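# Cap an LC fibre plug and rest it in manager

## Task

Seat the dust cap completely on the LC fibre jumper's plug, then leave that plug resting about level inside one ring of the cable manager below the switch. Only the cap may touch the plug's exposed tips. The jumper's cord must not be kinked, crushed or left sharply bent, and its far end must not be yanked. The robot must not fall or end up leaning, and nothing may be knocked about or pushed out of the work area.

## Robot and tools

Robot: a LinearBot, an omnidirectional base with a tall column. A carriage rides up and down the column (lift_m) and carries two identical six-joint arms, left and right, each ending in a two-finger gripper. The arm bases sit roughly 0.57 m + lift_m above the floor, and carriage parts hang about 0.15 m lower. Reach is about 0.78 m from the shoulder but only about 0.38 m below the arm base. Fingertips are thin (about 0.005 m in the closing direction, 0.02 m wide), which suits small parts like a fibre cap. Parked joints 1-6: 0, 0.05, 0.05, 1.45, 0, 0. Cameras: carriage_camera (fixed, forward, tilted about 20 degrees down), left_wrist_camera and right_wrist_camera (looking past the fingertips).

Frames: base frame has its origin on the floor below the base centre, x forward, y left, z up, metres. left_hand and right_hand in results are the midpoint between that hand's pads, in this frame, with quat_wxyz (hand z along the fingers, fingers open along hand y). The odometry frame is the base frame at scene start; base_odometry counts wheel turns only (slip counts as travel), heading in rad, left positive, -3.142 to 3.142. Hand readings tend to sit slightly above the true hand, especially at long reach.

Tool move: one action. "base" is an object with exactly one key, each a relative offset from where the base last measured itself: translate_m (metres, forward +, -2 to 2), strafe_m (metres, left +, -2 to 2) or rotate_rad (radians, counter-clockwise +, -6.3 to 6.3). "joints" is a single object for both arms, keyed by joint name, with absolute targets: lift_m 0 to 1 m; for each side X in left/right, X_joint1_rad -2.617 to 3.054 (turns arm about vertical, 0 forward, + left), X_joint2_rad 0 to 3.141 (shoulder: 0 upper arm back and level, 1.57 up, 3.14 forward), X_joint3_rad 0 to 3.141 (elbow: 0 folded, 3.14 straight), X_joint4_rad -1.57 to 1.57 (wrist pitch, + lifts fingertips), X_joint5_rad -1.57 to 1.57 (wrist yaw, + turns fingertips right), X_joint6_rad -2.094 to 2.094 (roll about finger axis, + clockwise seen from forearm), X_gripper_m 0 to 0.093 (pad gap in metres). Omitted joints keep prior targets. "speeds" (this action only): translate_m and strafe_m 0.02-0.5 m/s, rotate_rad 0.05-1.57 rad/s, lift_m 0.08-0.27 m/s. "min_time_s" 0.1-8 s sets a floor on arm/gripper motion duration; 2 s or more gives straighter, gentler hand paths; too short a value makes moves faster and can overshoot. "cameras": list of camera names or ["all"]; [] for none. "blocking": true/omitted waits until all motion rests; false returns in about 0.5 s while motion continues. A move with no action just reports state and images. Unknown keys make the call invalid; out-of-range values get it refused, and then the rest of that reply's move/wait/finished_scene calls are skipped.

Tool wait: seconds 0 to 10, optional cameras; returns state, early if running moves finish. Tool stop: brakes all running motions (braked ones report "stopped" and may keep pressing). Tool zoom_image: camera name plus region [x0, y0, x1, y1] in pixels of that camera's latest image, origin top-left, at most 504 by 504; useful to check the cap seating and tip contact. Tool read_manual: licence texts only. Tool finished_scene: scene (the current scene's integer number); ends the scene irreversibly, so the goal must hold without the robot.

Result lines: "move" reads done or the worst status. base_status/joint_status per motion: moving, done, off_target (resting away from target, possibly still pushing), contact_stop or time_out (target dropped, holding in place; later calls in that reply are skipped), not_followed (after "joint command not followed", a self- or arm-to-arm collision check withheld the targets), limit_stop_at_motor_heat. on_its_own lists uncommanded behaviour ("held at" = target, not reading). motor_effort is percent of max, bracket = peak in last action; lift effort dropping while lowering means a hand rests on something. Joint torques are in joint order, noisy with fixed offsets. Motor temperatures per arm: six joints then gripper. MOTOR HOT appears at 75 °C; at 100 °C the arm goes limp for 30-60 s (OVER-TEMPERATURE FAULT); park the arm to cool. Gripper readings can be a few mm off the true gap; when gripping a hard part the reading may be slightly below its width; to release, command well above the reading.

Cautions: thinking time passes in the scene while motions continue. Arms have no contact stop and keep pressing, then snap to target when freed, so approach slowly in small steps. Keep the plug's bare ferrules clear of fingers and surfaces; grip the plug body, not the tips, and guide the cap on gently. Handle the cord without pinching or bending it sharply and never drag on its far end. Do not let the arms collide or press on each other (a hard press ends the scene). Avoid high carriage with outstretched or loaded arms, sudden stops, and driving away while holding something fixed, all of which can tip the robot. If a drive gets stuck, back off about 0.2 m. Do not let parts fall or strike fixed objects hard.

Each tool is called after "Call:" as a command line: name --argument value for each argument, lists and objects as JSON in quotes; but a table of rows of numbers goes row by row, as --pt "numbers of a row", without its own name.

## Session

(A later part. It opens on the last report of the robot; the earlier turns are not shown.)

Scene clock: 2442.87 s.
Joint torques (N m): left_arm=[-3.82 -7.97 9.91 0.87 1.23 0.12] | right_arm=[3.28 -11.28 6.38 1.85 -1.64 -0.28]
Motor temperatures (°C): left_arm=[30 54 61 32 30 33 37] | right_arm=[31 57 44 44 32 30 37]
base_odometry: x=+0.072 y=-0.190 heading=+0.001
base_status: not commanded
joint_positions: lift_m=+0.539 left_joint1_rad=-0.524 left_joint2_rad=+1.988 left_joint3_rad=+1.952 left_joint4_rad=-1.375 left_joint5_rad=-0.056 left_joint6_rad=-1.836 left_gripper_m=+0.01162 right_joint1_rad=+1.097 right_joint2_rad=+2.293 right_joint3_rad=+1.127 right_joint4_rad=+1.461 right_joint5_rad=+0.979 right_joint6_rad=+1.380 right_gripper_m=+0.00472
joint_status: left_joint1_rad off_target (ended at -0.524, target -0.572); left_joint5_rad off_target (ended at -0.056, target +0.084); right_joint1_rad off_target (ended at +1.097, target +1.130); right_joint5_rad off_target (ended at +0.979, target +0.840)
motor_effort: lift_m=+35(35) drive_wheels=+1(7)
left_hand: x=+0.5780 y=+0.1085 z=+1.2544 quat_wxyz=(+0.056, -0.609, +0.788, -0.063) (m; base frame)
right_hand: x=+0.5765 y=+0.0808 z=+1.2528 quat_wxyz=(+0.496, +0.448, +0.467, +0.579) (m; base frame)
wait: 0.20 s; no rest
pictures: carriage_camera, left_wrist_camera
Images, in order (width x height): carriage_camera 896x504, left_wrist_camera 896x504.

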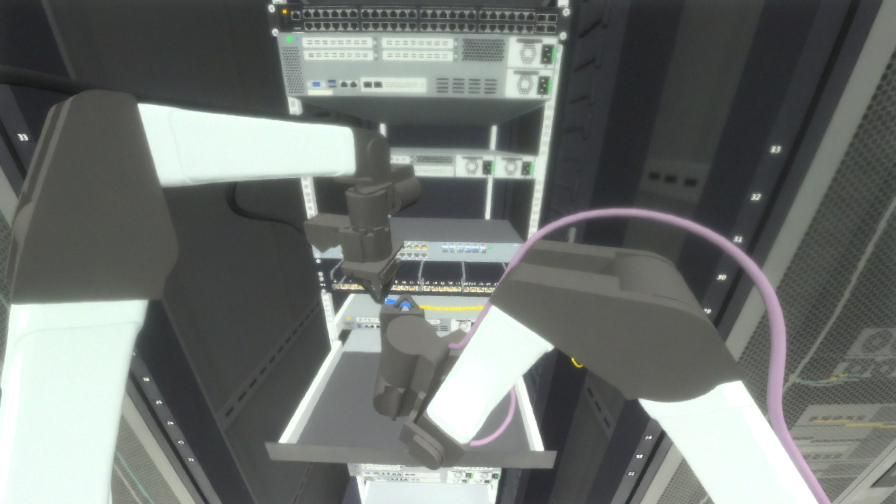

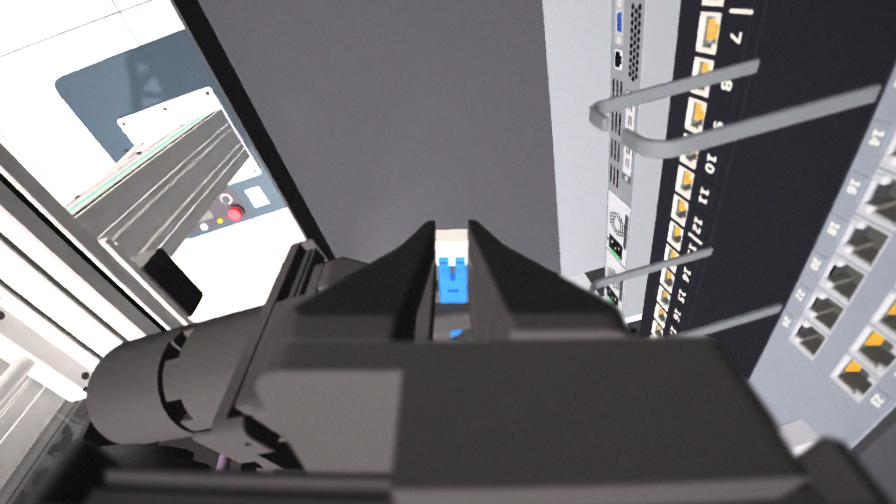

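Call:
move --joints '{"left_joint1_rad": -0.590, "left_joint5_rad": 0.13, "left_joint4_rad": -1.30, "right_joint5_rad": 0.80, "right_joint1_rad": 1.14}' --min_time_s 1.5

Call:
wait --seconds 0.2 --cameras '["left_wrist_camera", "carriage_camera"]'

Call:
zoom_image --camera "left_wrist_camera" --region '[420, 225, 480, 305]'

Call:
zoom_image --camera "carriage_camera" --region '[360, 280, 420, 320]'

Scene clock: 2464.27 s.
Joint torques (N m): left_arm=[-5.3 -7.94 9.89 1.31 1.66 0.12] | right_arm=[4.3 -11.28 6.38 1.85 -1.99 -0.27]
Motor temperatures (°C): left_arm=[30 54 61 32 31 33 37] | right_arm=[32 57 44 44 34 30 37]
move: off_target
base_odometry: x=+0.072 y=-0.190 heading=+0.001
base_status: not commanded
joint_positions: lift_m=+0.539 left_joint1_rad=-0.524 left_joint2_rad=+1.988 left_joint3_rad=+1.952 left_joint4_rad=-1.375 left_joint5_rad=-0.056 left_joint6_rad=-1.836 left_gripper_m=+0.01162 right_joint1_rad=+1.097 right_joint2_rad=+2.293 right_joint3_rad=+1.127 right_joint4_rad=+1.461 right_joint5_rad=+0.972 right_joint6_rad=+1.379 right_gripper_m=+0.00472
joint_status: left_joint1_rad off_target (ended at -0.524, target -0.590); left_joint4_rad off_target (ended at -1.375, target -1.300); left_joint5_rad off_target (ended at -0.056, target +0.130); right_joint1_rad off_target (ended at +1.097, target +1.140); right_joint5_rad off_target (ended at +0.972, target +0.800)
motor_effort: lift_m=+35(35) drive_wheels=+2(6)
left_hand: x=+0.5780 y=+0.1085 z=+1.2544 quat_wxyz=(+0.056, -0.609, +0.788, -0.063) (m; base frame)
right_hand: x=+0.5762 y=+0.0820 z=+1.2531 quat_wxyz=(+0.495, +0.446, +0.468, +0.581) (m; base frame)
pictures: none

Scene clock: 2464.47 s.
Joint torques (N m): left_arm=[-5.3 -7.97 9.92 1.31 1.65 0.12] | right_arm=[4.3 -11.28 6.37 1.85 -1.99 -0.26]
Motor temperatures (°C): left_arm=[30 54 61 32 31 33 37] | right_arm=[32 57 44 44 34 30 37]
base_odometry: x=+0.072 y=-0.190 heading=+0.001
base_status: not commanded
joint_positions: lift_m=+0.539 left_joint1_rad=-0.524 left_joint2_rad=+1.988 left_joint3_rad=+1.952 left_joint4_rad=-1.375 left_joint5_rad=-0.056 left_joint6_rad=-1.836 left_gripper_m=+0.01162 right_joint1_rad=+1.097 right_joint2_rad=+2.293 right_joint3_rad=+1.127 right_joint4_rad=+1.461 right_joint5_rad=+0.972 right_joint6_rad=+1.379 right_gripper_m=+0.00472
joint_status: left_joint1_rad off_target (ended at -0.524, target -0.590); left_joint4_rad off_target (ended at -1.375, target -1.300); left_joint5_rad off_target (ended at -0.056, target +0.130); right_joint1_rad off_target (ended at +1.097, target +1.140); right_joint5_rad off_target (ended at +0.972, target +0.800)
motor_effort: lift_m=+35(35) drive_wheels=+4(6)
left_hand: x=+0.5780 y=+0.1085 z=+1.2544 quat_wxyz=(+0.056, -0.609, +0.788, -0.063) (m; base frame)
right_hand: x=+0.5762 y=+0.0820 z=+1.2531 quat_wxyz=(+0.495, +0.446, +0.468, +0.581) (m; base frame)
wait: 0.20 s; no rest
pictures: carriage_camera, left_wrist_camera
Images, in order (width x height): carriage_camera 896x504, left_wrist_camera 896x504.

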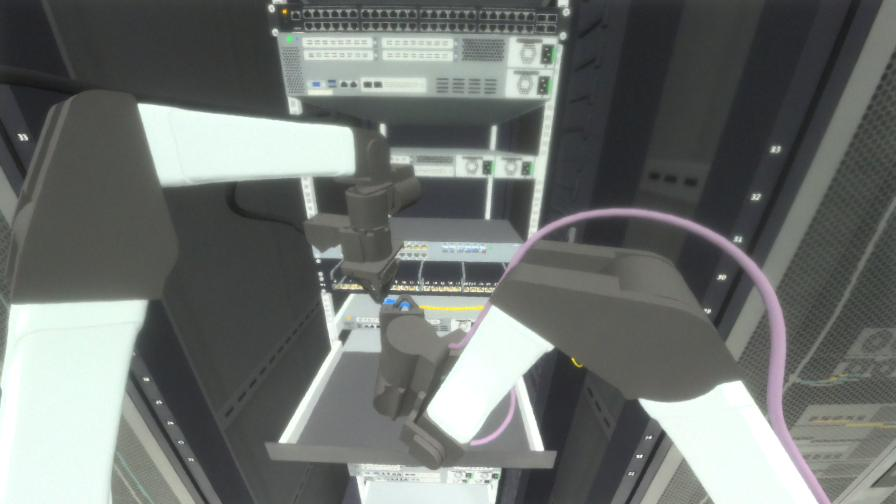

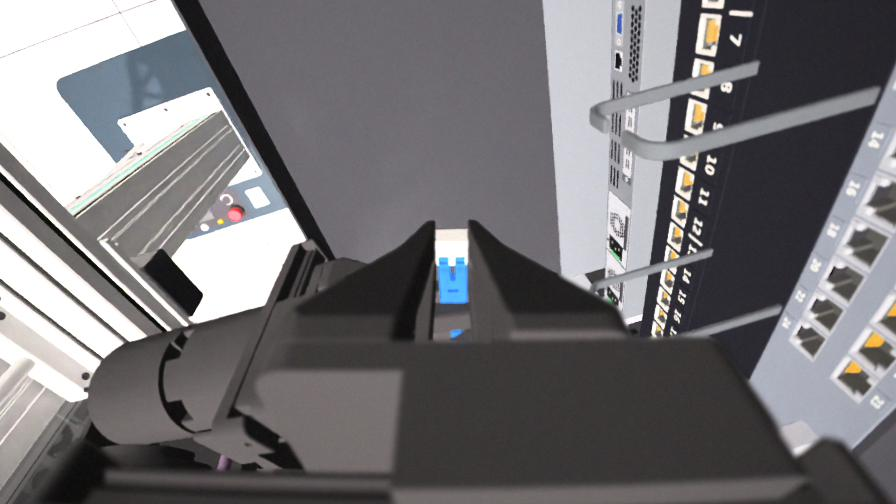

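Scaled by 6.300 from the camera's 896x504 image, which has a finer 1280x720 frame.

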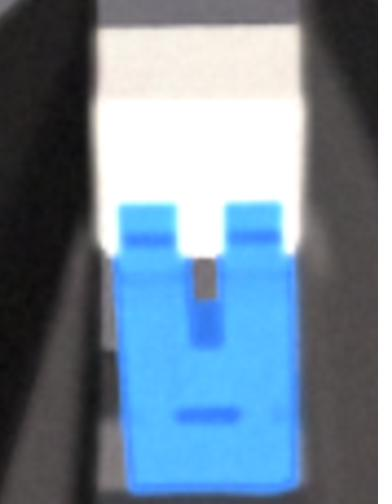

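Scaled by 8.400 from the camera's 896x504 image, which has a finer 1280x720 frame.

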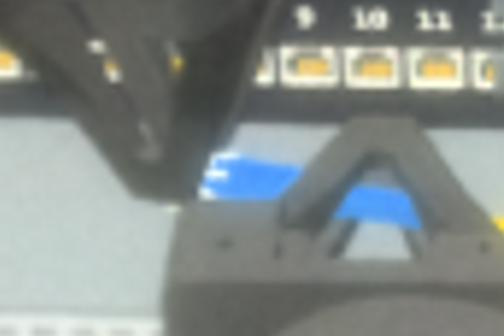

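Call:
move --joints '{"left_joint1_rad": -0.526, "left_joint5_rad": -0.052, "left_joint4_rad": -1.373, "right_joint5_rad": 0.972, "right_joint1_rad": 1.098}' --min_time_s 2 --cameras '["left_wrist_camera", "carriage_camera", "right_wrist_camera"]'

Scene clock: 2476.77 s.
Joint torques (N m): left_arm=[-0.08 -7.98 9.91 0.51 0.08 0.12] | right_arm=[0.05 -11.26 6.35 1.87 -0.32 -0.27]
Motor temperatures (°C): left_arm=[31 54 61 33 32 33 37] | right_arm=[32 57 44 44 35 30 37]
move: done
base_odometry: x=+0.072 y=-0.190 heading=+0.001
base_status: not commanded
joint_positions: lift_m=+0.539 left_joint1_rad=-0.524 left_joint2_rad=+1.988 left_joint3_rad=+1.952 left_joint4_rad=-1.377 left_joint5_rad=-0.066 left_joint6_rad=-1.836 left_gripper_m=+0.01162 right_joint1_rad=+1.097 right_joint2_rad=+2.293 right_joint3_rad=+1.127 right_joint4_rad=+1.460 right_joint5_rad=+0.987 right_joint6_rad=+1.379 right_gripper_m=+0.00472
joint_status: all done
motor_effort: lift_m=+35(35) drive_wheels=+2(7)
left_hand: x=+0.5786 y=+0.1103 z=+1.2544 quat_wxyz=(+0.061, -0.610, +0.788, -0.060) (m; base frame)
right_hand: x=+0.5765 y=+0.0797 z=+1.2523 quat_wxyz=(+0.498, +0.450, +0.466, +0.576) (m; base frame)
pictures: carriage_camera, left_wrist_camera, right_wrist_camera
Images, in order (width x height): carriage_camera 896x504, left_wrist_camera 896x504, right_wrist_camera 896x504.

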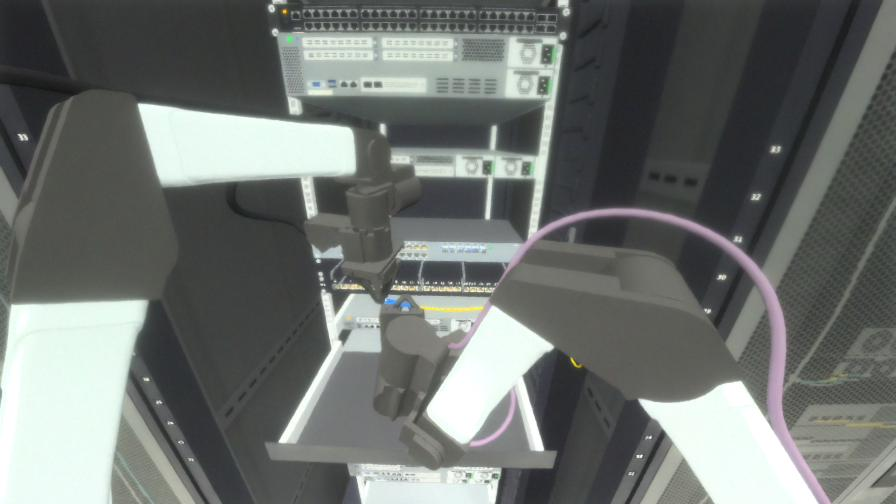

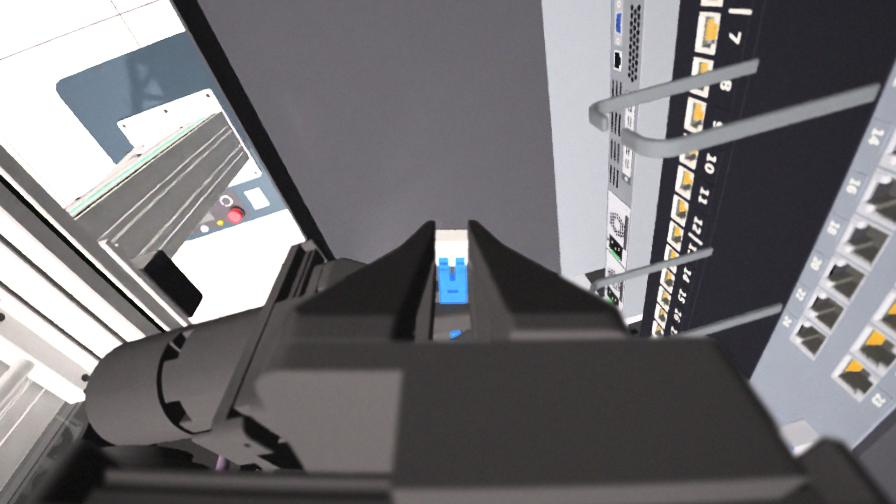

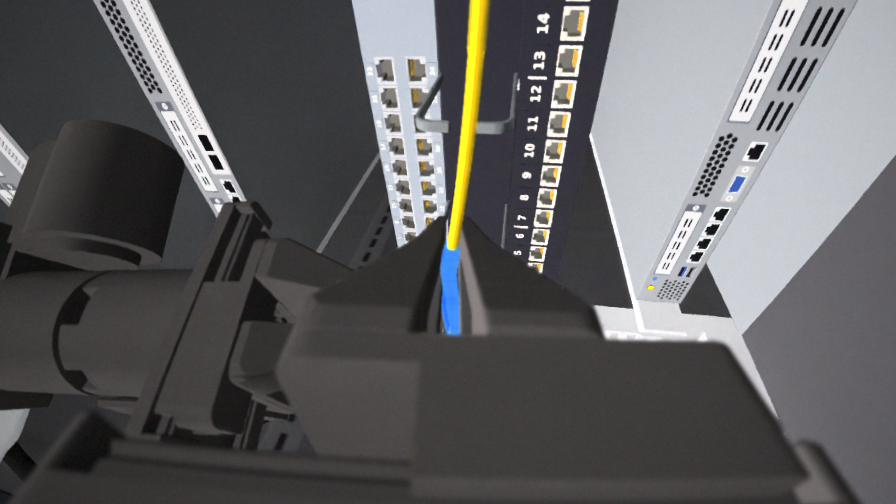

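Call:
move --joints '{"left_gripper_m": 0.014}' --min_time_s 1.5

Call:
move --joints '{"left_gripper_m": 0.045}' --min_time_s 2

Call:
wait --seconds 0.2 --cameras '["left_wrist_camera", "carriage_camera"]'

Call:
zoom_image --camera "left_wrist_camera" --region '[420, 225, 480, 305]'

Call:
zoom_image --camera "carriage_camera" --region '[360, 280, 420, 320]'

Scene clock: 2485.73 s.
Joint torques (N m): left_arm=[-0.13 -7.98 9.89 0.52 0.08 0.13] | right_arm=[0.05 -11.29 6.37 1.86 -0.32 -0.27]
Motor temperatures (°C): left_arm=[31 54 61 32 31 33 37] | right_arm=[32 57 45 44 34 30 37]
move: done
base_odometry: x=+0.072 y=-0.190 heading=+0.001
base_status: not commanded
joint_positions: lift_m=+0.539 left_joint1_rad=-0.524 left_joint2_rad=+1.988 left_joint3_rad=+1.952 left_joint4_rad=-1.377 left_joint5_rad=-0.066 left_joint6_rad=-1.836 left_gripper_m=+0.01401 right_joint1_rad=+1.097 right_joint2_rad=+2.293 right_joint3_rad=+1.127 right_joint4_rad=+1.460 right_joint5_rad=+0.987 right_joint6_rad=+1.379 right_gripper_m=+0.00472
joint_status: all done
motor_effort: lift_m=+35(35) drive_wheels=-1(5)
left_hand: x=+0.5786 y=+0.1103 z=+1.2544 quat_wxyz=(+0.061, -0.610, +0.788, -0.060) (m; base frame)
right_hand: x=+0.5765 y=+0.0797 z=+1.2523 quat_wxyz=(+0.498, +0.450, +0.466, +0.576) (m; base frame)
pictures: none

Scene clock: 2488.03 s.
Joint torques (N m): left_arm=[-0.13 -7.98 9.91 0.53 0.07 0.12] | right_arm=[0.06 -11.28 6.38 1.87 -0.28 -0.26]
Motor temperatures (°C): left_arm=[31 54 61 32 31 33 36] | right_arm=[32 57 45 44 34 30 37]
move: done
base_odometry: x=+0.072 y=-0.190 heading=+0.001
base_status: not commanded
joint_positions: lift_m=+0.539 left_joint1_rad=-0.524 left_joint2_rad=+1.988 left_joint3_rad=+1.952 left_joint4_rad=-1.377 left_joint5_rad=-0.065 left_joint6_rad=-1.835 left_gripper_m=+0.04487 right_joint1_rad=+1.097 right_joint2_rad=+2.293 right_joint3_rad=+1.127 right_joint4_rad=+1.460 right_joint5_rad=+0.983 right_joint6_rad=+1.379 right_gripper_m=+0.00472
joint_status: all done
motor_effort: lift_m=+35(35) drive_wheels=+0(6)
left_hand: x=+0.5785 y=+0.1101 z=+1.2544 quat_wxyz=(+0.060, -0.610, +0.788, -0.061) (m; base frame)
right_hand: x=+0.5765 y=+0.0804 z=+1.2524 quat_wxyz=(+0.497, +0.449, +0.467, +0.578) (m; base frame)
pictures: none

Scene clock: 2488.23 s.
Joint torques (N m): left_arm=[-0.08 -7.98 9.89 0.52 0.07 0.12] | right_arm=[0.06 -11.28 6.37 1.86 -0.28 -0.27]
Motor temperatures (°C): left_arm=[31 54 61 32 31 33 36] | right_arm=[32 57 45 44 34 30 37]
base_odometry: x=+0.072 y=-0.190 heading=+0.001
base_status: not commanded
joint_positions: lift_m=+0.539 left_joint1_rad=-0.524 left_joint2_rad=+1.988 left_joint3_rad=+1.952 left_joint4_rad=-1.377 left_joint5_rad=-0.065 left_joint6_rad=-1.835 left_gripper_m=+0.04487 right_joint1_rad=+1.097 right_joint2_rad=+2.293 right_joint3_rad=+1.127 right_joint4_rad=+1.460 right_joint5_rad=+0.983 right_joint6_rad=+1.379 right_gripper_m=+0.00472
joint_status: all done
motor_effort: lift_m=+35(35) drive_wheels=+6(6)
left_hand: x=+0.5785 y=+0.1101 z=+1.2544 quat_wxyz=(+0.060, -0.610, +0.788, -0.061) (m; base frame)
right_hand: x=+0.5765 y=+0.0804 z=+1.2524 quat_wxyz=(+0.497, +0.449, +0.467, +0.578) (m; base frame)
wait: 0.20 s; no rest
pictures: carriage_camera, left_wrist_camera
Images, in order (width x height): carriage_camera 896x504, left_wrist_camera 896x504.

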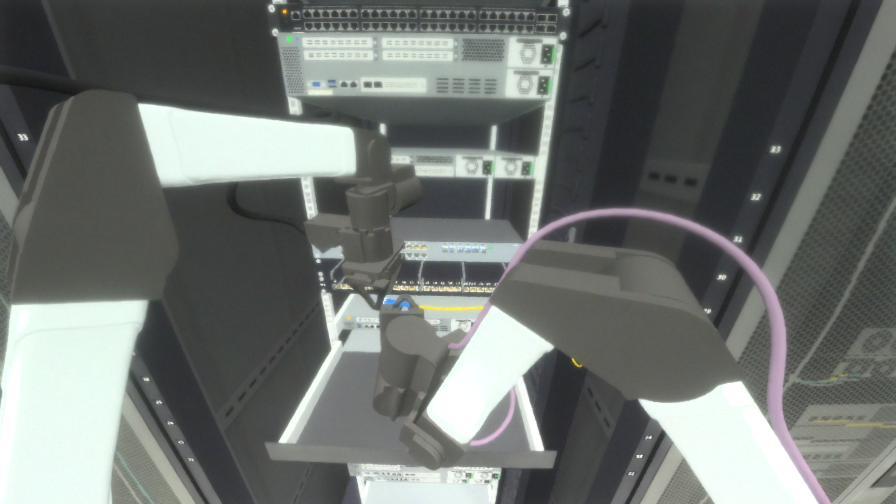

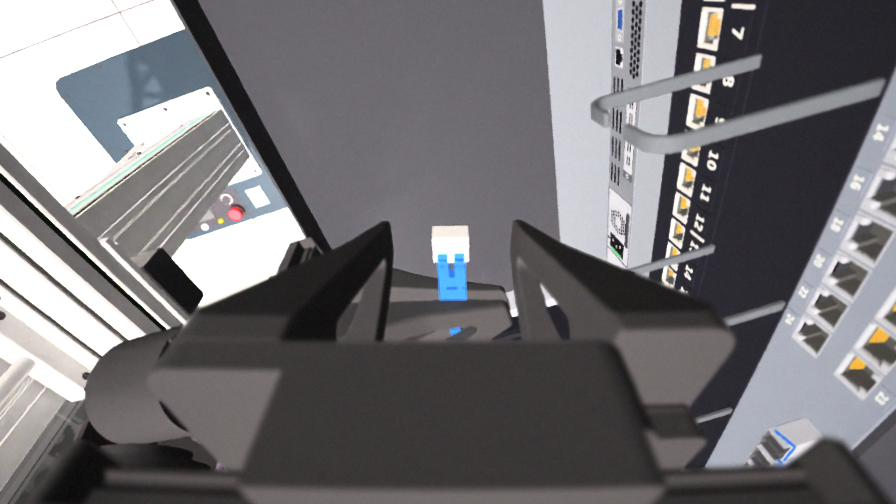

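Scaled by 6.300 from the camera's 896x504 image, which has a finer 1280x720 frame.

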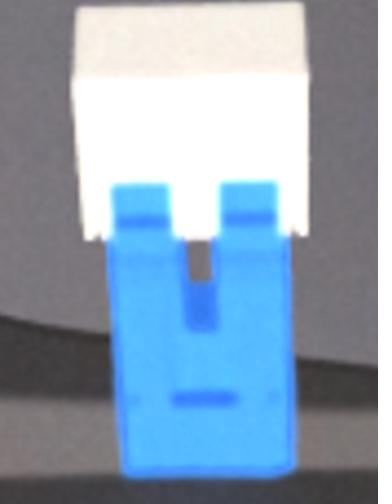

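Scaled by 8.400 from the camera's 896x504 image, which has a finer 1280x720 frame.

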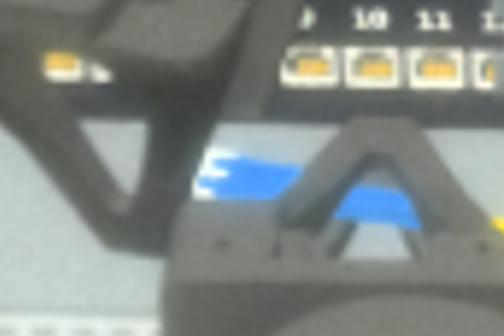

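Call:
move --joints '{"left_joint2_rad": 1.83}' --min_time_s 2

Call:
move --joints '{"left_joint1_rad": -0.10, "left_joint2_rad": 1.70}' --min_time_s 2 --cameras '["all"]'

Call:
zoom_image --camera "carriage_camera" --region '[350, 270, 470, 340]'

Scene clock: 2499.93 s.
Joint torques (N m): left_arm=[-0.13 -11 9.94 0.78 0.07 0.13] | right_arm=[0.06 -11.28 6.37 1.86 -0.28 -0.26]
Motor temperatures (°C): left_arm=[30 54 61 32 31 33 36] | right_arm=[31 57 45 44 33 30 37]
move: done
base_odometry: x=+0.072 y=-0.190 heading=+0.001
base_status: not commanded
joint_positions: lift_m=+0.539 left_joint1_rad=-0.524 left_joint2_rad=+1.865 left_joint3_rad=+1.952 left_joint4_rad=-1.377 left_joint5_rad=-0.064 left_joint6_rad=-1.835 left_gripper_m=+0.04487 right_joint1_rad=+1.097 right_joint2_rad=+2.293 right_joint3_rad=+1.127 right_joint4_rad=+1.460 right_joint5_rad=+0.982 right_joint6_rad=+1.379 right_gripper_m=+0.00472
joint_status: all done
motor_effort: lift_m=+35(35) drive_wheels=+2(6)
left_hand: x=+0.5707 y=+0.1145 z=+1.3025 quat_wxyz=(+0.083, -0.607, +0.782, -0.117) (m; base frame)
right_hand: x=+0.5764 y=+0.0804 z=+1.2524 quat_wxyz=(+0.497, +0.449, +0.467, +0.578) (m; base frame)
pictures: none

Scene clock: 2502.23 s.
Joint torques (N m): left_arm=[0.59 -9.44 9.81 1.05 0.05 0.15] | right_arm=[0.06 -11.26 6.38 1.86 -0.27 -0.26]
Motor temperatures (°C): left_arm=[30 55 61 32 31 33 36] | right_arm=[31 57 45 44 33 30 37]
move: done
base_odometry: x=+0.072 y=-0.190 heading=+0.001
base_status: not commanded
joint_positions: lift_m=+0.539 left_joint1_rad=-0.107 left_joint2_rad=+1.731 left_joint3_rad=+1.952 left_joint4_rad=-1.377 left_joint5_rad=-0.063 left_joint6_rad=-1.835 left_gripper_m=+0.04487 right_joint1_rad=+1.097 right_joint2_rad=+2.293 right_joint3_rad=+1.127 right_joint4_rad=+1.460 right_joint5_rad=+0.982 right_joint6_rad=+1.379 right_gripper_m=+0.00472
joint_status: all done
motor_effort: lift_m=+35(35) drive_wheels=+3(6)
left_hand: x=+0.6020 y=+0.2762 z=+1.3529 quat_wxyz=(+0.141, -0.748, +0.630, -0.153) (m; base frame)
right_hand: x=+0.5764 y=+0.0805 z=+1.2525 quat_wxyz=(+0.497, +0.449, +0.467, +0.578) (m; base frame)
pictures: carriage_camera, left_wrist_camera, right_wrist_camera
Images, in order (width x height): carriage_camera 896x504, left_wrist_camera 896x504, right_wrist_camera 896x504.

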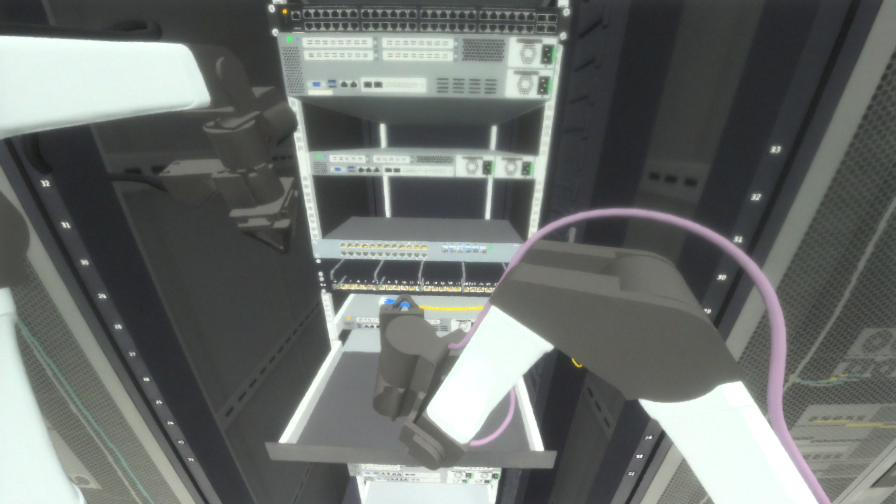

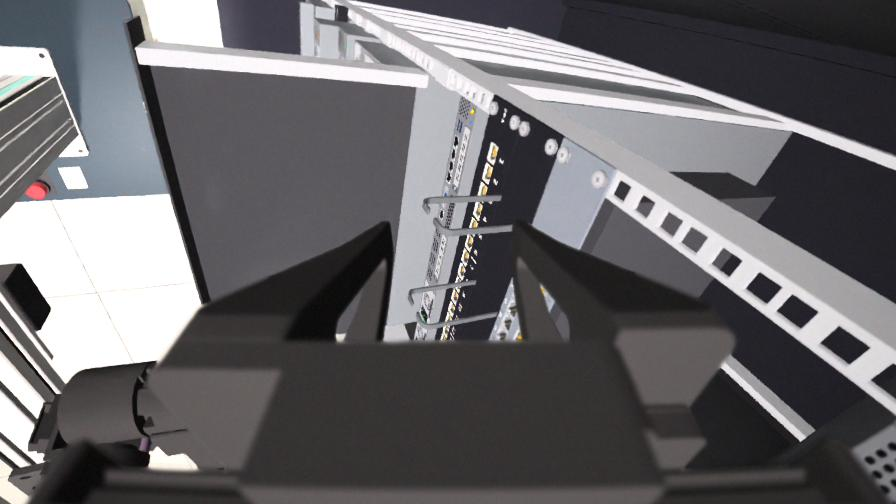

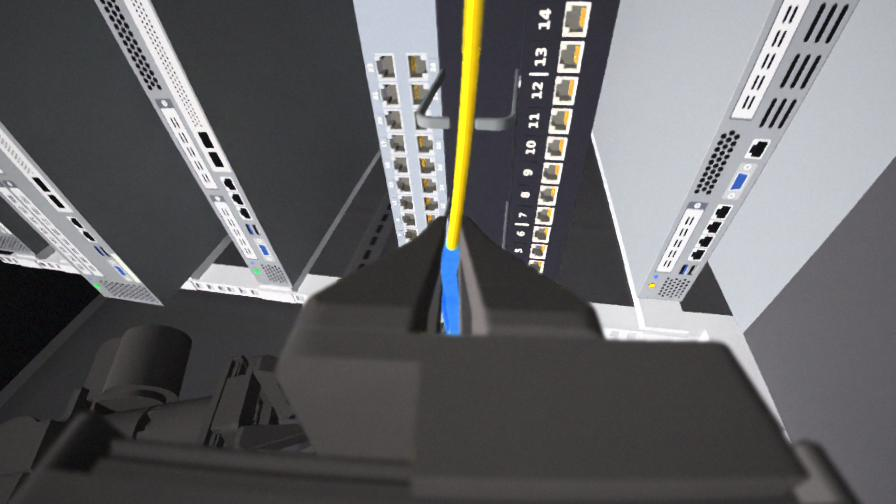

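Scaled by 4.200 from the camera's 896x504 image, which has a finer 1280x720 frame.

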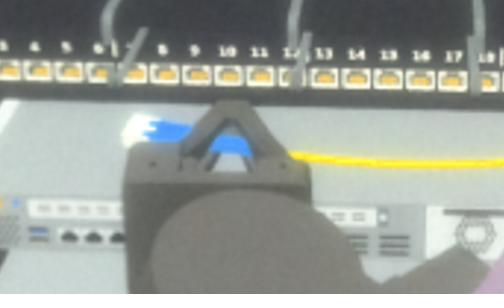

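Call:
zoom_image --camera "carriage_camera" --region '[440, 240, 600, 400]'

Call:
zoom_image --camera "right_wrist_camera" --region '[380, 0, 560, 180]'

Scaled by 3.150 from the camera's 896x504 image, which has a finer 1280x720 frame.

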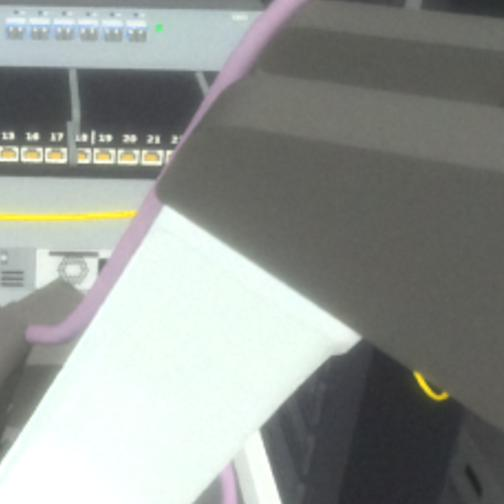

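Scaled by 2.800 from the camera's 896x504 image, which has a finer 1280x720 frame.

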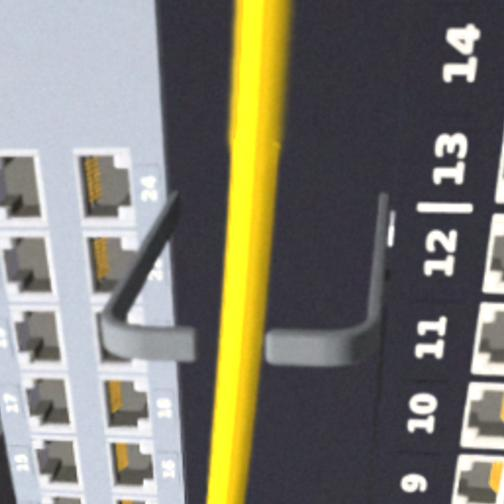

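Call:
zoom_image --camera "carriage_camera" --region '[380, 180, 860, 500]'

Scaled by 1.050 from the camera's 896x504 image, which has a finer 1280x720 frame.

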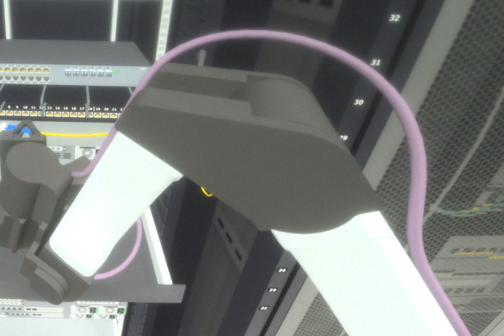

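Call:
move --joints '{"lift_m": 0.569, "right_joint1_rad": 0.974, "right_joint2_rad": 2.157, "right_joint3_rad": 0.990, "right_joint4_rad": 1.173, "right_joint5_rad": 0.771, "right_joint6_rad": 1.615}' --speeds '{"lift_m": 0.08}' --min_time_s 1.5

Call:
wait --seconds 0.3 --cameras '["right_wrist_camera", "carriage_camera"]'

Call:
zoom_image --camera "carriage_camera" --region '[350, 280, 490, 380]'

Scene clock: 2621.40 s.
Joint torques (N m): left_arm=[0.61 -8.7 9.29 1.08 0.04 0.13] | right_arm=[-0.55 -14.32 4.25 2.15 -0.1 -0.08]
Motor temperatures (°C): left_arm=[29 58 62 34 30 33 34] | right_arm=[31 58 44 44 32 30 37]
move: done
base_odometry: x=+0.072 y=-0.190 heading=+0.001
base_status: not commanded
joint_positions: lift_m=+0.569 left_joint1_rad=-0.107 left_joint2_rad=+1.723 left_joint3_rad=+1.958 left_joint4_rad=-1.377 left_joint5_rad=-0.062 left_joint6_rad=-1.835 left_gripper_m=+0.04487 right_joint1_rad=+0.979 right_joint2_rad=+2.186 right_joint3_rad=+1.002 right_joint4_rad=+1.188 right_joint5_rad=+0.783 right_joint6_rad=+1.603 right_gripper_m=+0.00472
joint_status: all done
motor_effort: lift_m=+35(42) drive_wheels=+2(5)
left_hand: x=+0.6014 y=+0.2762 z=+1.3875 quat_wxyz=(+0.145, -0.747, +0.629, -0.158) (m; base frame)
right_hand: x=+0.6058 y=+0.0543 z=+1.2485 quat_wxyz=(+0.439, +0.457, +0.538, +0.555) (m; base frame)
pictures: none

Scene clock: 2621.70 s.
Joint torques (N m): left_arm=[0.62 -8.7 9.32 1.08 0.05 0.13] | right_arm=[-0.57 -14.35 4.23 2.14 -0.11 -0.11]
Motor temperatures (°C): left_arm=[29 58 62 34 30 33 34] | right_arm=[31 58 44 44 32 30 37]
base_odometry: x=+0.072 y=-0.190 heading=+0.001
base_status: not commanded
joint_positions: lift_m=+0.569 left_joint1_rad=-0.107 left_joint2_rad=+1.723 left_joint3_rad=+1.958 left_joint4_rad=-1.377 left_joint5_rad=-0.062 left_joint6_rad=-1.835 left_gripper_m=+0.04487 right_joint1_rad=+0.979 right_joint2_rad=+2.186 right_joint3_rad=+1.002 right_joint4_rad=+1.187 right_joint5_rad=+0.782 right_joint6_rad=+1.604 right_gripper_m=+0.00472
joint_status: all done
motor_effort: lift_m=+35(42) drive_wheels=+1(5)
left_hand: x=+0.6014 y=+0.2762 z=+1.3875 quat_wxyz=(+0.145, -0.747, +0.629, -0.158) (m; base frame)
right_hand: x=+0.6058 y=+0.0545 z=+1.2483 quat_wxyz=(+0.439, +0.457, +0.538, +0.555) (m; base frame)
wait: 0.30 s; at rest by 0.27 s
pictures: carriage_camera, right_wrist_camera
Images, in order (width x height): carriage_camera 896x504, right_wrist_camera 896x504.

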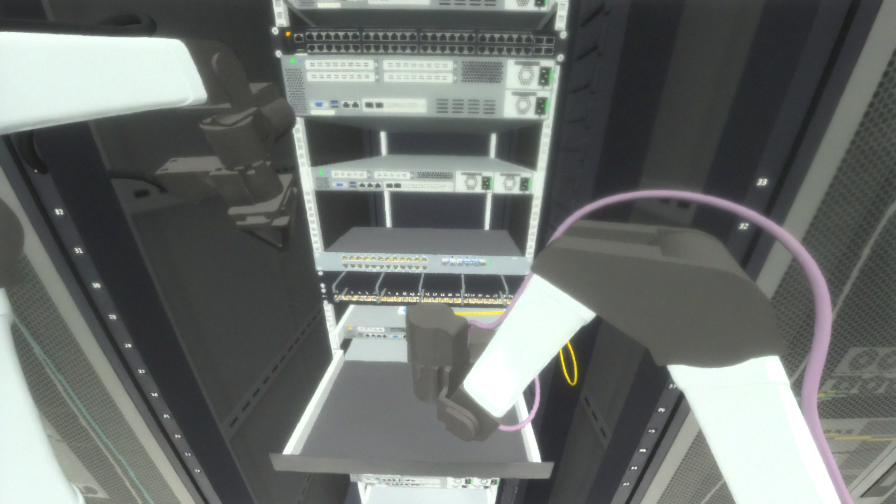

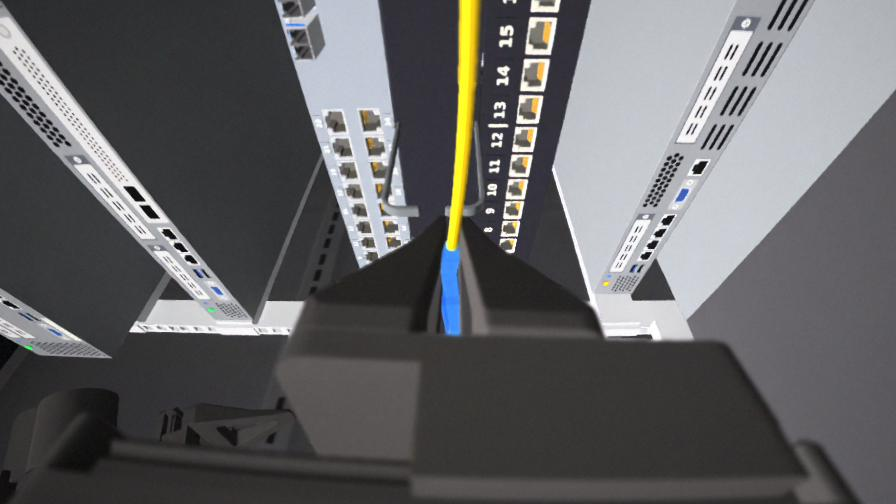

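Scaled by 3.600 from the camera's 896x504 image, which has a finer 1280x720 frame.

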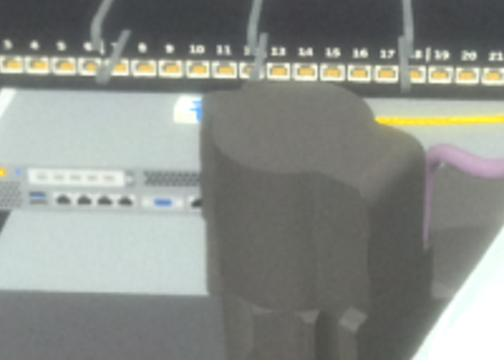

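Call:
move --joints '{"right_joint1_rad": 0.851, "right_joint2_rad": 2.0454, "right_joint3_rad": 0.756, "right_joint4_rad": 1.3135, "right_joint5_rad": 0.547}' --min_time_s 1.5

Call:
wait --seconds 0.3 --cameras '["all"]'

Call:
zoom_image --camera "carriage_camera" --region '[370, 280, 510, 380]'

Scene clock: 2632.70 s.
Joint torques (N m): left_arm=[0.64 -8.68 9.31 1.08 0.06 0.14] | right_arm=[-0.57 -12.52 3.78 2.51 -0.1 -0.09]
Motor temperatures (°C): left_arm=[29 56 61 34 29 33 34] | right_arm=[31 60 44 44 32 30 37]
move: done
base_odometry: x=+0.072 y=-0.190 heading=+0.001
base_status: not commanded
joint_positions: lift_m=+0.569 left_joint1_rad=-0.107 left_joint2_rad=+1.723 left_joint3_rad=+1.958 left_joint4_rad=-1.377 left_joint5_rad=-0.062 left_joint6_rad=-1.835 left_gripper_m=+0.04487 right_joint1_rad=+0.856 right_joint2_rad=+2.071 right_joint3_rad=+0.767 right_joint4_rad=+1.310 right_joint5_rad=+0.559 right_joint6_rad=+1.604 right_gripper_m=+0.00472
joint_status: all done
motor_effort: lift_m=+35(35) drive_wheels=+1(5)
left_hand: x=+0.6014 y=+0.2762 z=+1.3875 quat_wxyz=(+0.145, -0.747, +0.629, -0.158) (m; base frame)
right_hand: x=+0.6064 y=+0.0033 z=+1.2488 quat_wxyz=(+0.411, +0.430, +0.559, +0.578) (m; base frame)
pictures: none

Scene clock: 2633.00 s.
Joint torques (N m): left_arm=[0.62 -8.7 9.32 1.08 0.05 0.14] | right_arm=[-0.57 -12.51 3.79 2.52 -0.11 -0.09]
Motor temperatures (°C): left_arm=[29 56 61 34 29 33 34] | right_arm=[31 60 44 44 32 30 37]
base_odometry: x=+0.072 y=-0.190 heading=+0.001
base_status: not commanded
joint_positions: lift_m=+0.569 left_joint1_rad=-0.107 left_joint2_rad=+1.723 left_joint3_rad=+1.958 left_joint4_rad=-1.377 left_joint5_rad=-0.062 left_joint6_rad=-1.835 left_gripper_m=+0.04487 right_joint1_rad=+0.856 right_joint2_rad=+2.071 right_joint3_rad=+0.767 right_joint4_rad=+1.310 right_joint5_rad=+0.558 right_joint6_rad=+1.604 right_gripper_m=+0.00472
joint_status: all done
motor_effort: lift_m=+35(35) drive_wheels=+1(5)
left_hand: x=+0.6014 y=+0.2762 z=+1.3875 quat_wxyz=(+0.145, -0.747, +0.629, -0.158) (m; base frame)
right_hand: x=+0.6063 y=+0.0034 z=+1.2489 quat_wxyz=(+0.411, +0.429, +0.560, +0.578) (m; base frame)
wait: 0.30 s; at rest by 0.27 s
pictures: carriage_camera, left_wrist_camera, right_wrist_camera
Images, in order (width x height): carriage_camera 896x504, left_wrist_camera 896x504, right_wrist_camera 896x504.

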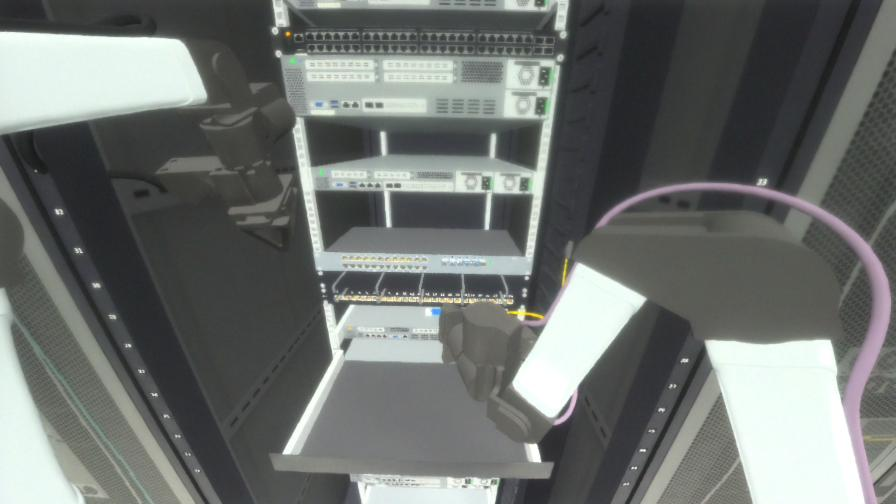

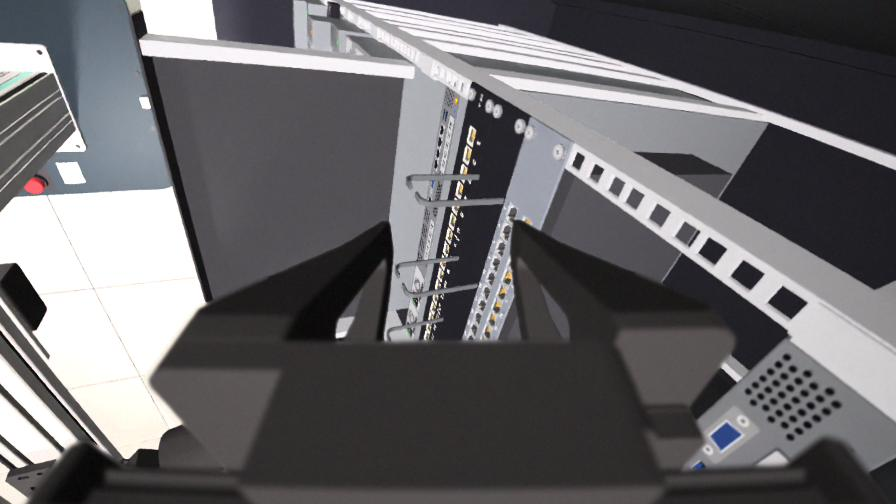

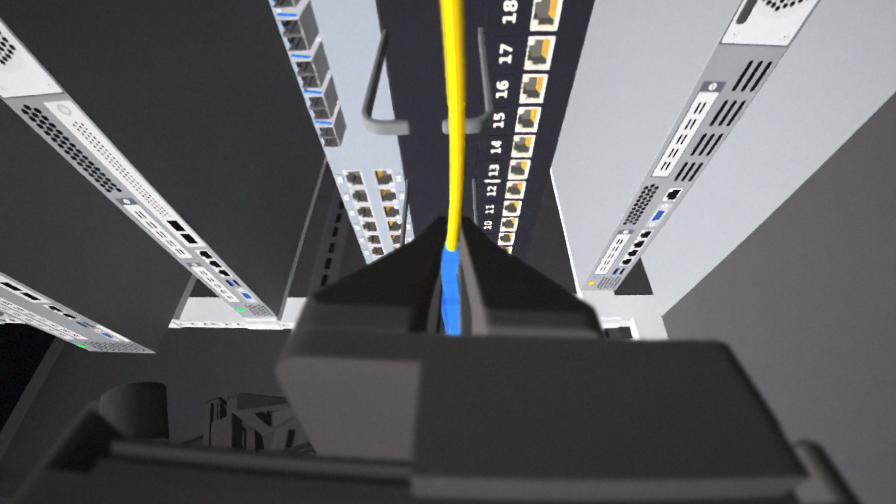

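Scaled by 3.600 from the camera's 896x504 image, which has a finer 1280x720 frame.

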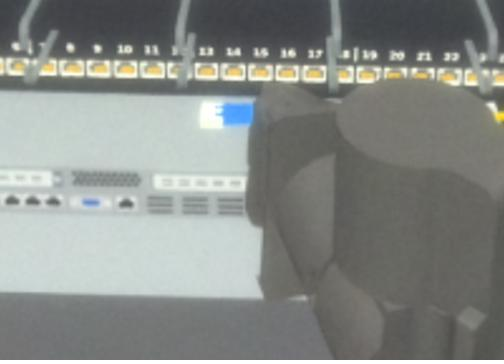

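Call:
zoom_image --camera "right_wrist_camera" --region '[350, 0, 530, 260]'

Call:
zoom_image --camera "carriage_camera" --region '[480, 240, 620, 400]'

Scaled by 1.938 from the camera's 896x504 image, which has a finer 1280x720 frame.

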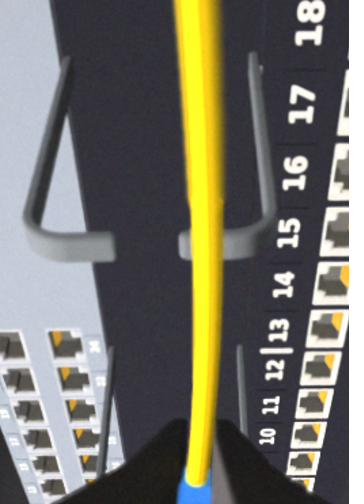

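Scaled by 3.150 from the camera's 896x504 image, which has a finer 1280x720 frame.

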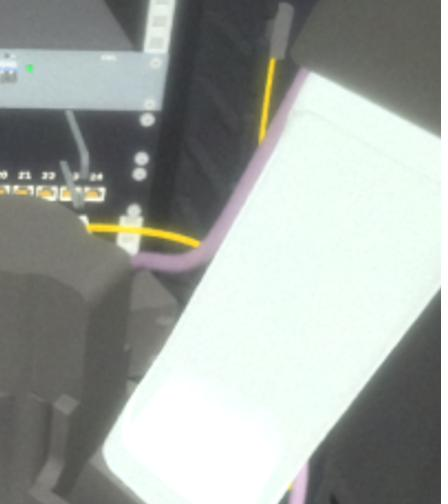

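Call:
move --joints '{"lift_m": 0.577}' --speeds '{"lift_m": 0.08}'

Call:
wait --seconds 0.3 --cameras '["right_wrist_camera"]'

Call:
zoom_image --camera "right_wrist_camera" --region '[350, 0, 530, 260]'

Scene clock: 2678.90 s.
Joint torques (N m): left_arm=[0.62 -8.44 8.96 1.08 0.06 0.14] | right_arm=[-0.57 -11.59 4.12 2.42 -0.11 -0.1]
Motor temperatures (°C): left_arm=[29 53 60 34 29 33 34] | right_arm=[31 60 42 49 32 30 37]
move: done
base_odometry: x=+0.072 y=-0.190 heading=+0.001
base_status: not commanded
joint_positions: lift_m=+0.577 left_joint1_rad=-0.107 left_joint2_rad=+1.720 left_joint3_rad=+1.961 left_joint4_rad=-1.377 left_joint5_rad=-0.062 left_joint6_rad=-1.835 left_gripper_m=+0.04487 right_joint1_rad=+0.855 right_joint2_rad=+2.063 right_joint3_rad=+0.764 right_joint4_rad=+1.318 right_joint5_rad=+0.557 right_joint6_rad=+1.605 right_gripper_m=+0.00472
joint_status: all done
motor_effort: lift_m=+36(43) drive_wheels=+1(3)
left_hand: x=+0.6015 y=+0.2762 z=+1.3976 quat_wxyz=(+0.147, -0.746, +0.629, -0.161) (m; base frame)
right_hand: x=+0.6061 y=+0.0025 z=+1.2613 quat_wxyz=(+0.411, +0.429, +0.555, +0.582) (m; base frame)
pictures: none

Scene clock: 2679.20 s.
Joint torques (N m): left_arm=[0.62 -8.44 9.03 1.09 0.05 0.14] | right_arm=[-0.4 -11.66 4.11 2.42 -0.1 -0.11]
Motor temperatures (°C): left_arm=[29 53 60 34 29 33 34] | right_arm=[31 60 42 49 32 30 37]
base_odometry: x=+0.072 y=-0.190 heading=+0.001
base_status: not commanded
joint_positions: lift_m=+0.577 left_joint1_rad=-0.107 left_joint2_rad=+1.720 left_joint3_rad=+1.961 left_joint4_rad=-1.377 left_joint5_rad=-0.062 left_joint6_rad=-1.835 left_gripper_m=+0.04487 right_joint1_rad=+0.855 right_joint2_rad=+2.063 right_joint3_rad=+0.764 right_joint4_rad=+1.318 right_joint5_rad=+0.557 right_joint6_rad=+1.605 right_gripper_m=+0.00472
joint_status: all done
motor_effort: lift_m=+36(43) drive_wheels=+1(3)
left_hand: x=+0.6015 y=+0.2762 z=+1.3976 quat_wxyz=(+0.147, -0.746, +0.629, -0.161) (m; base frame)
right_hand: x=+0.6061 y=+0.0025 z=+1.2613 quat_wxyz=(+0.411, +0.429, +0.555, +0.582) (m; base frame)
wait: 0.30 s; at rest by 0.27 s
pictures: right_wrist_camera
Images, in order (width x height): right_wrist_camera 896x504.

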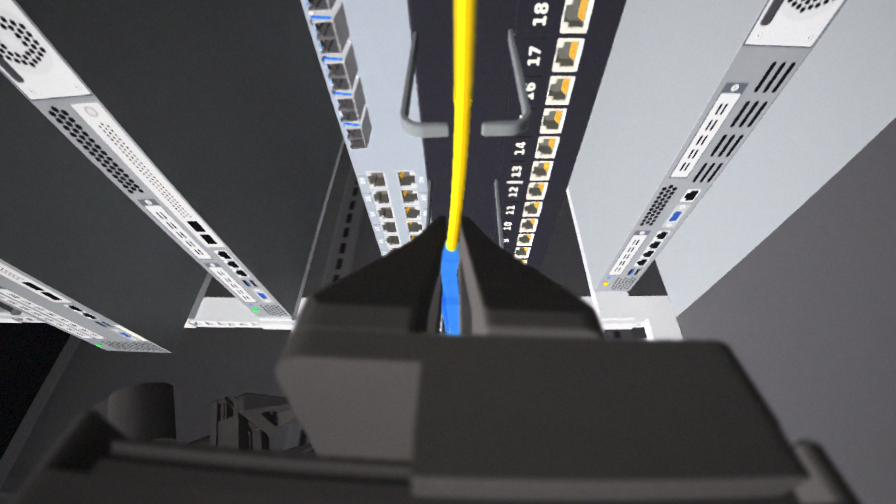

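Scaled by 1.938 from the camera's 896x504 image, which has a finer 1280x720 frame.

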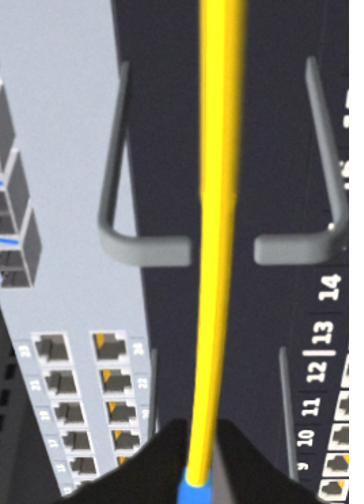

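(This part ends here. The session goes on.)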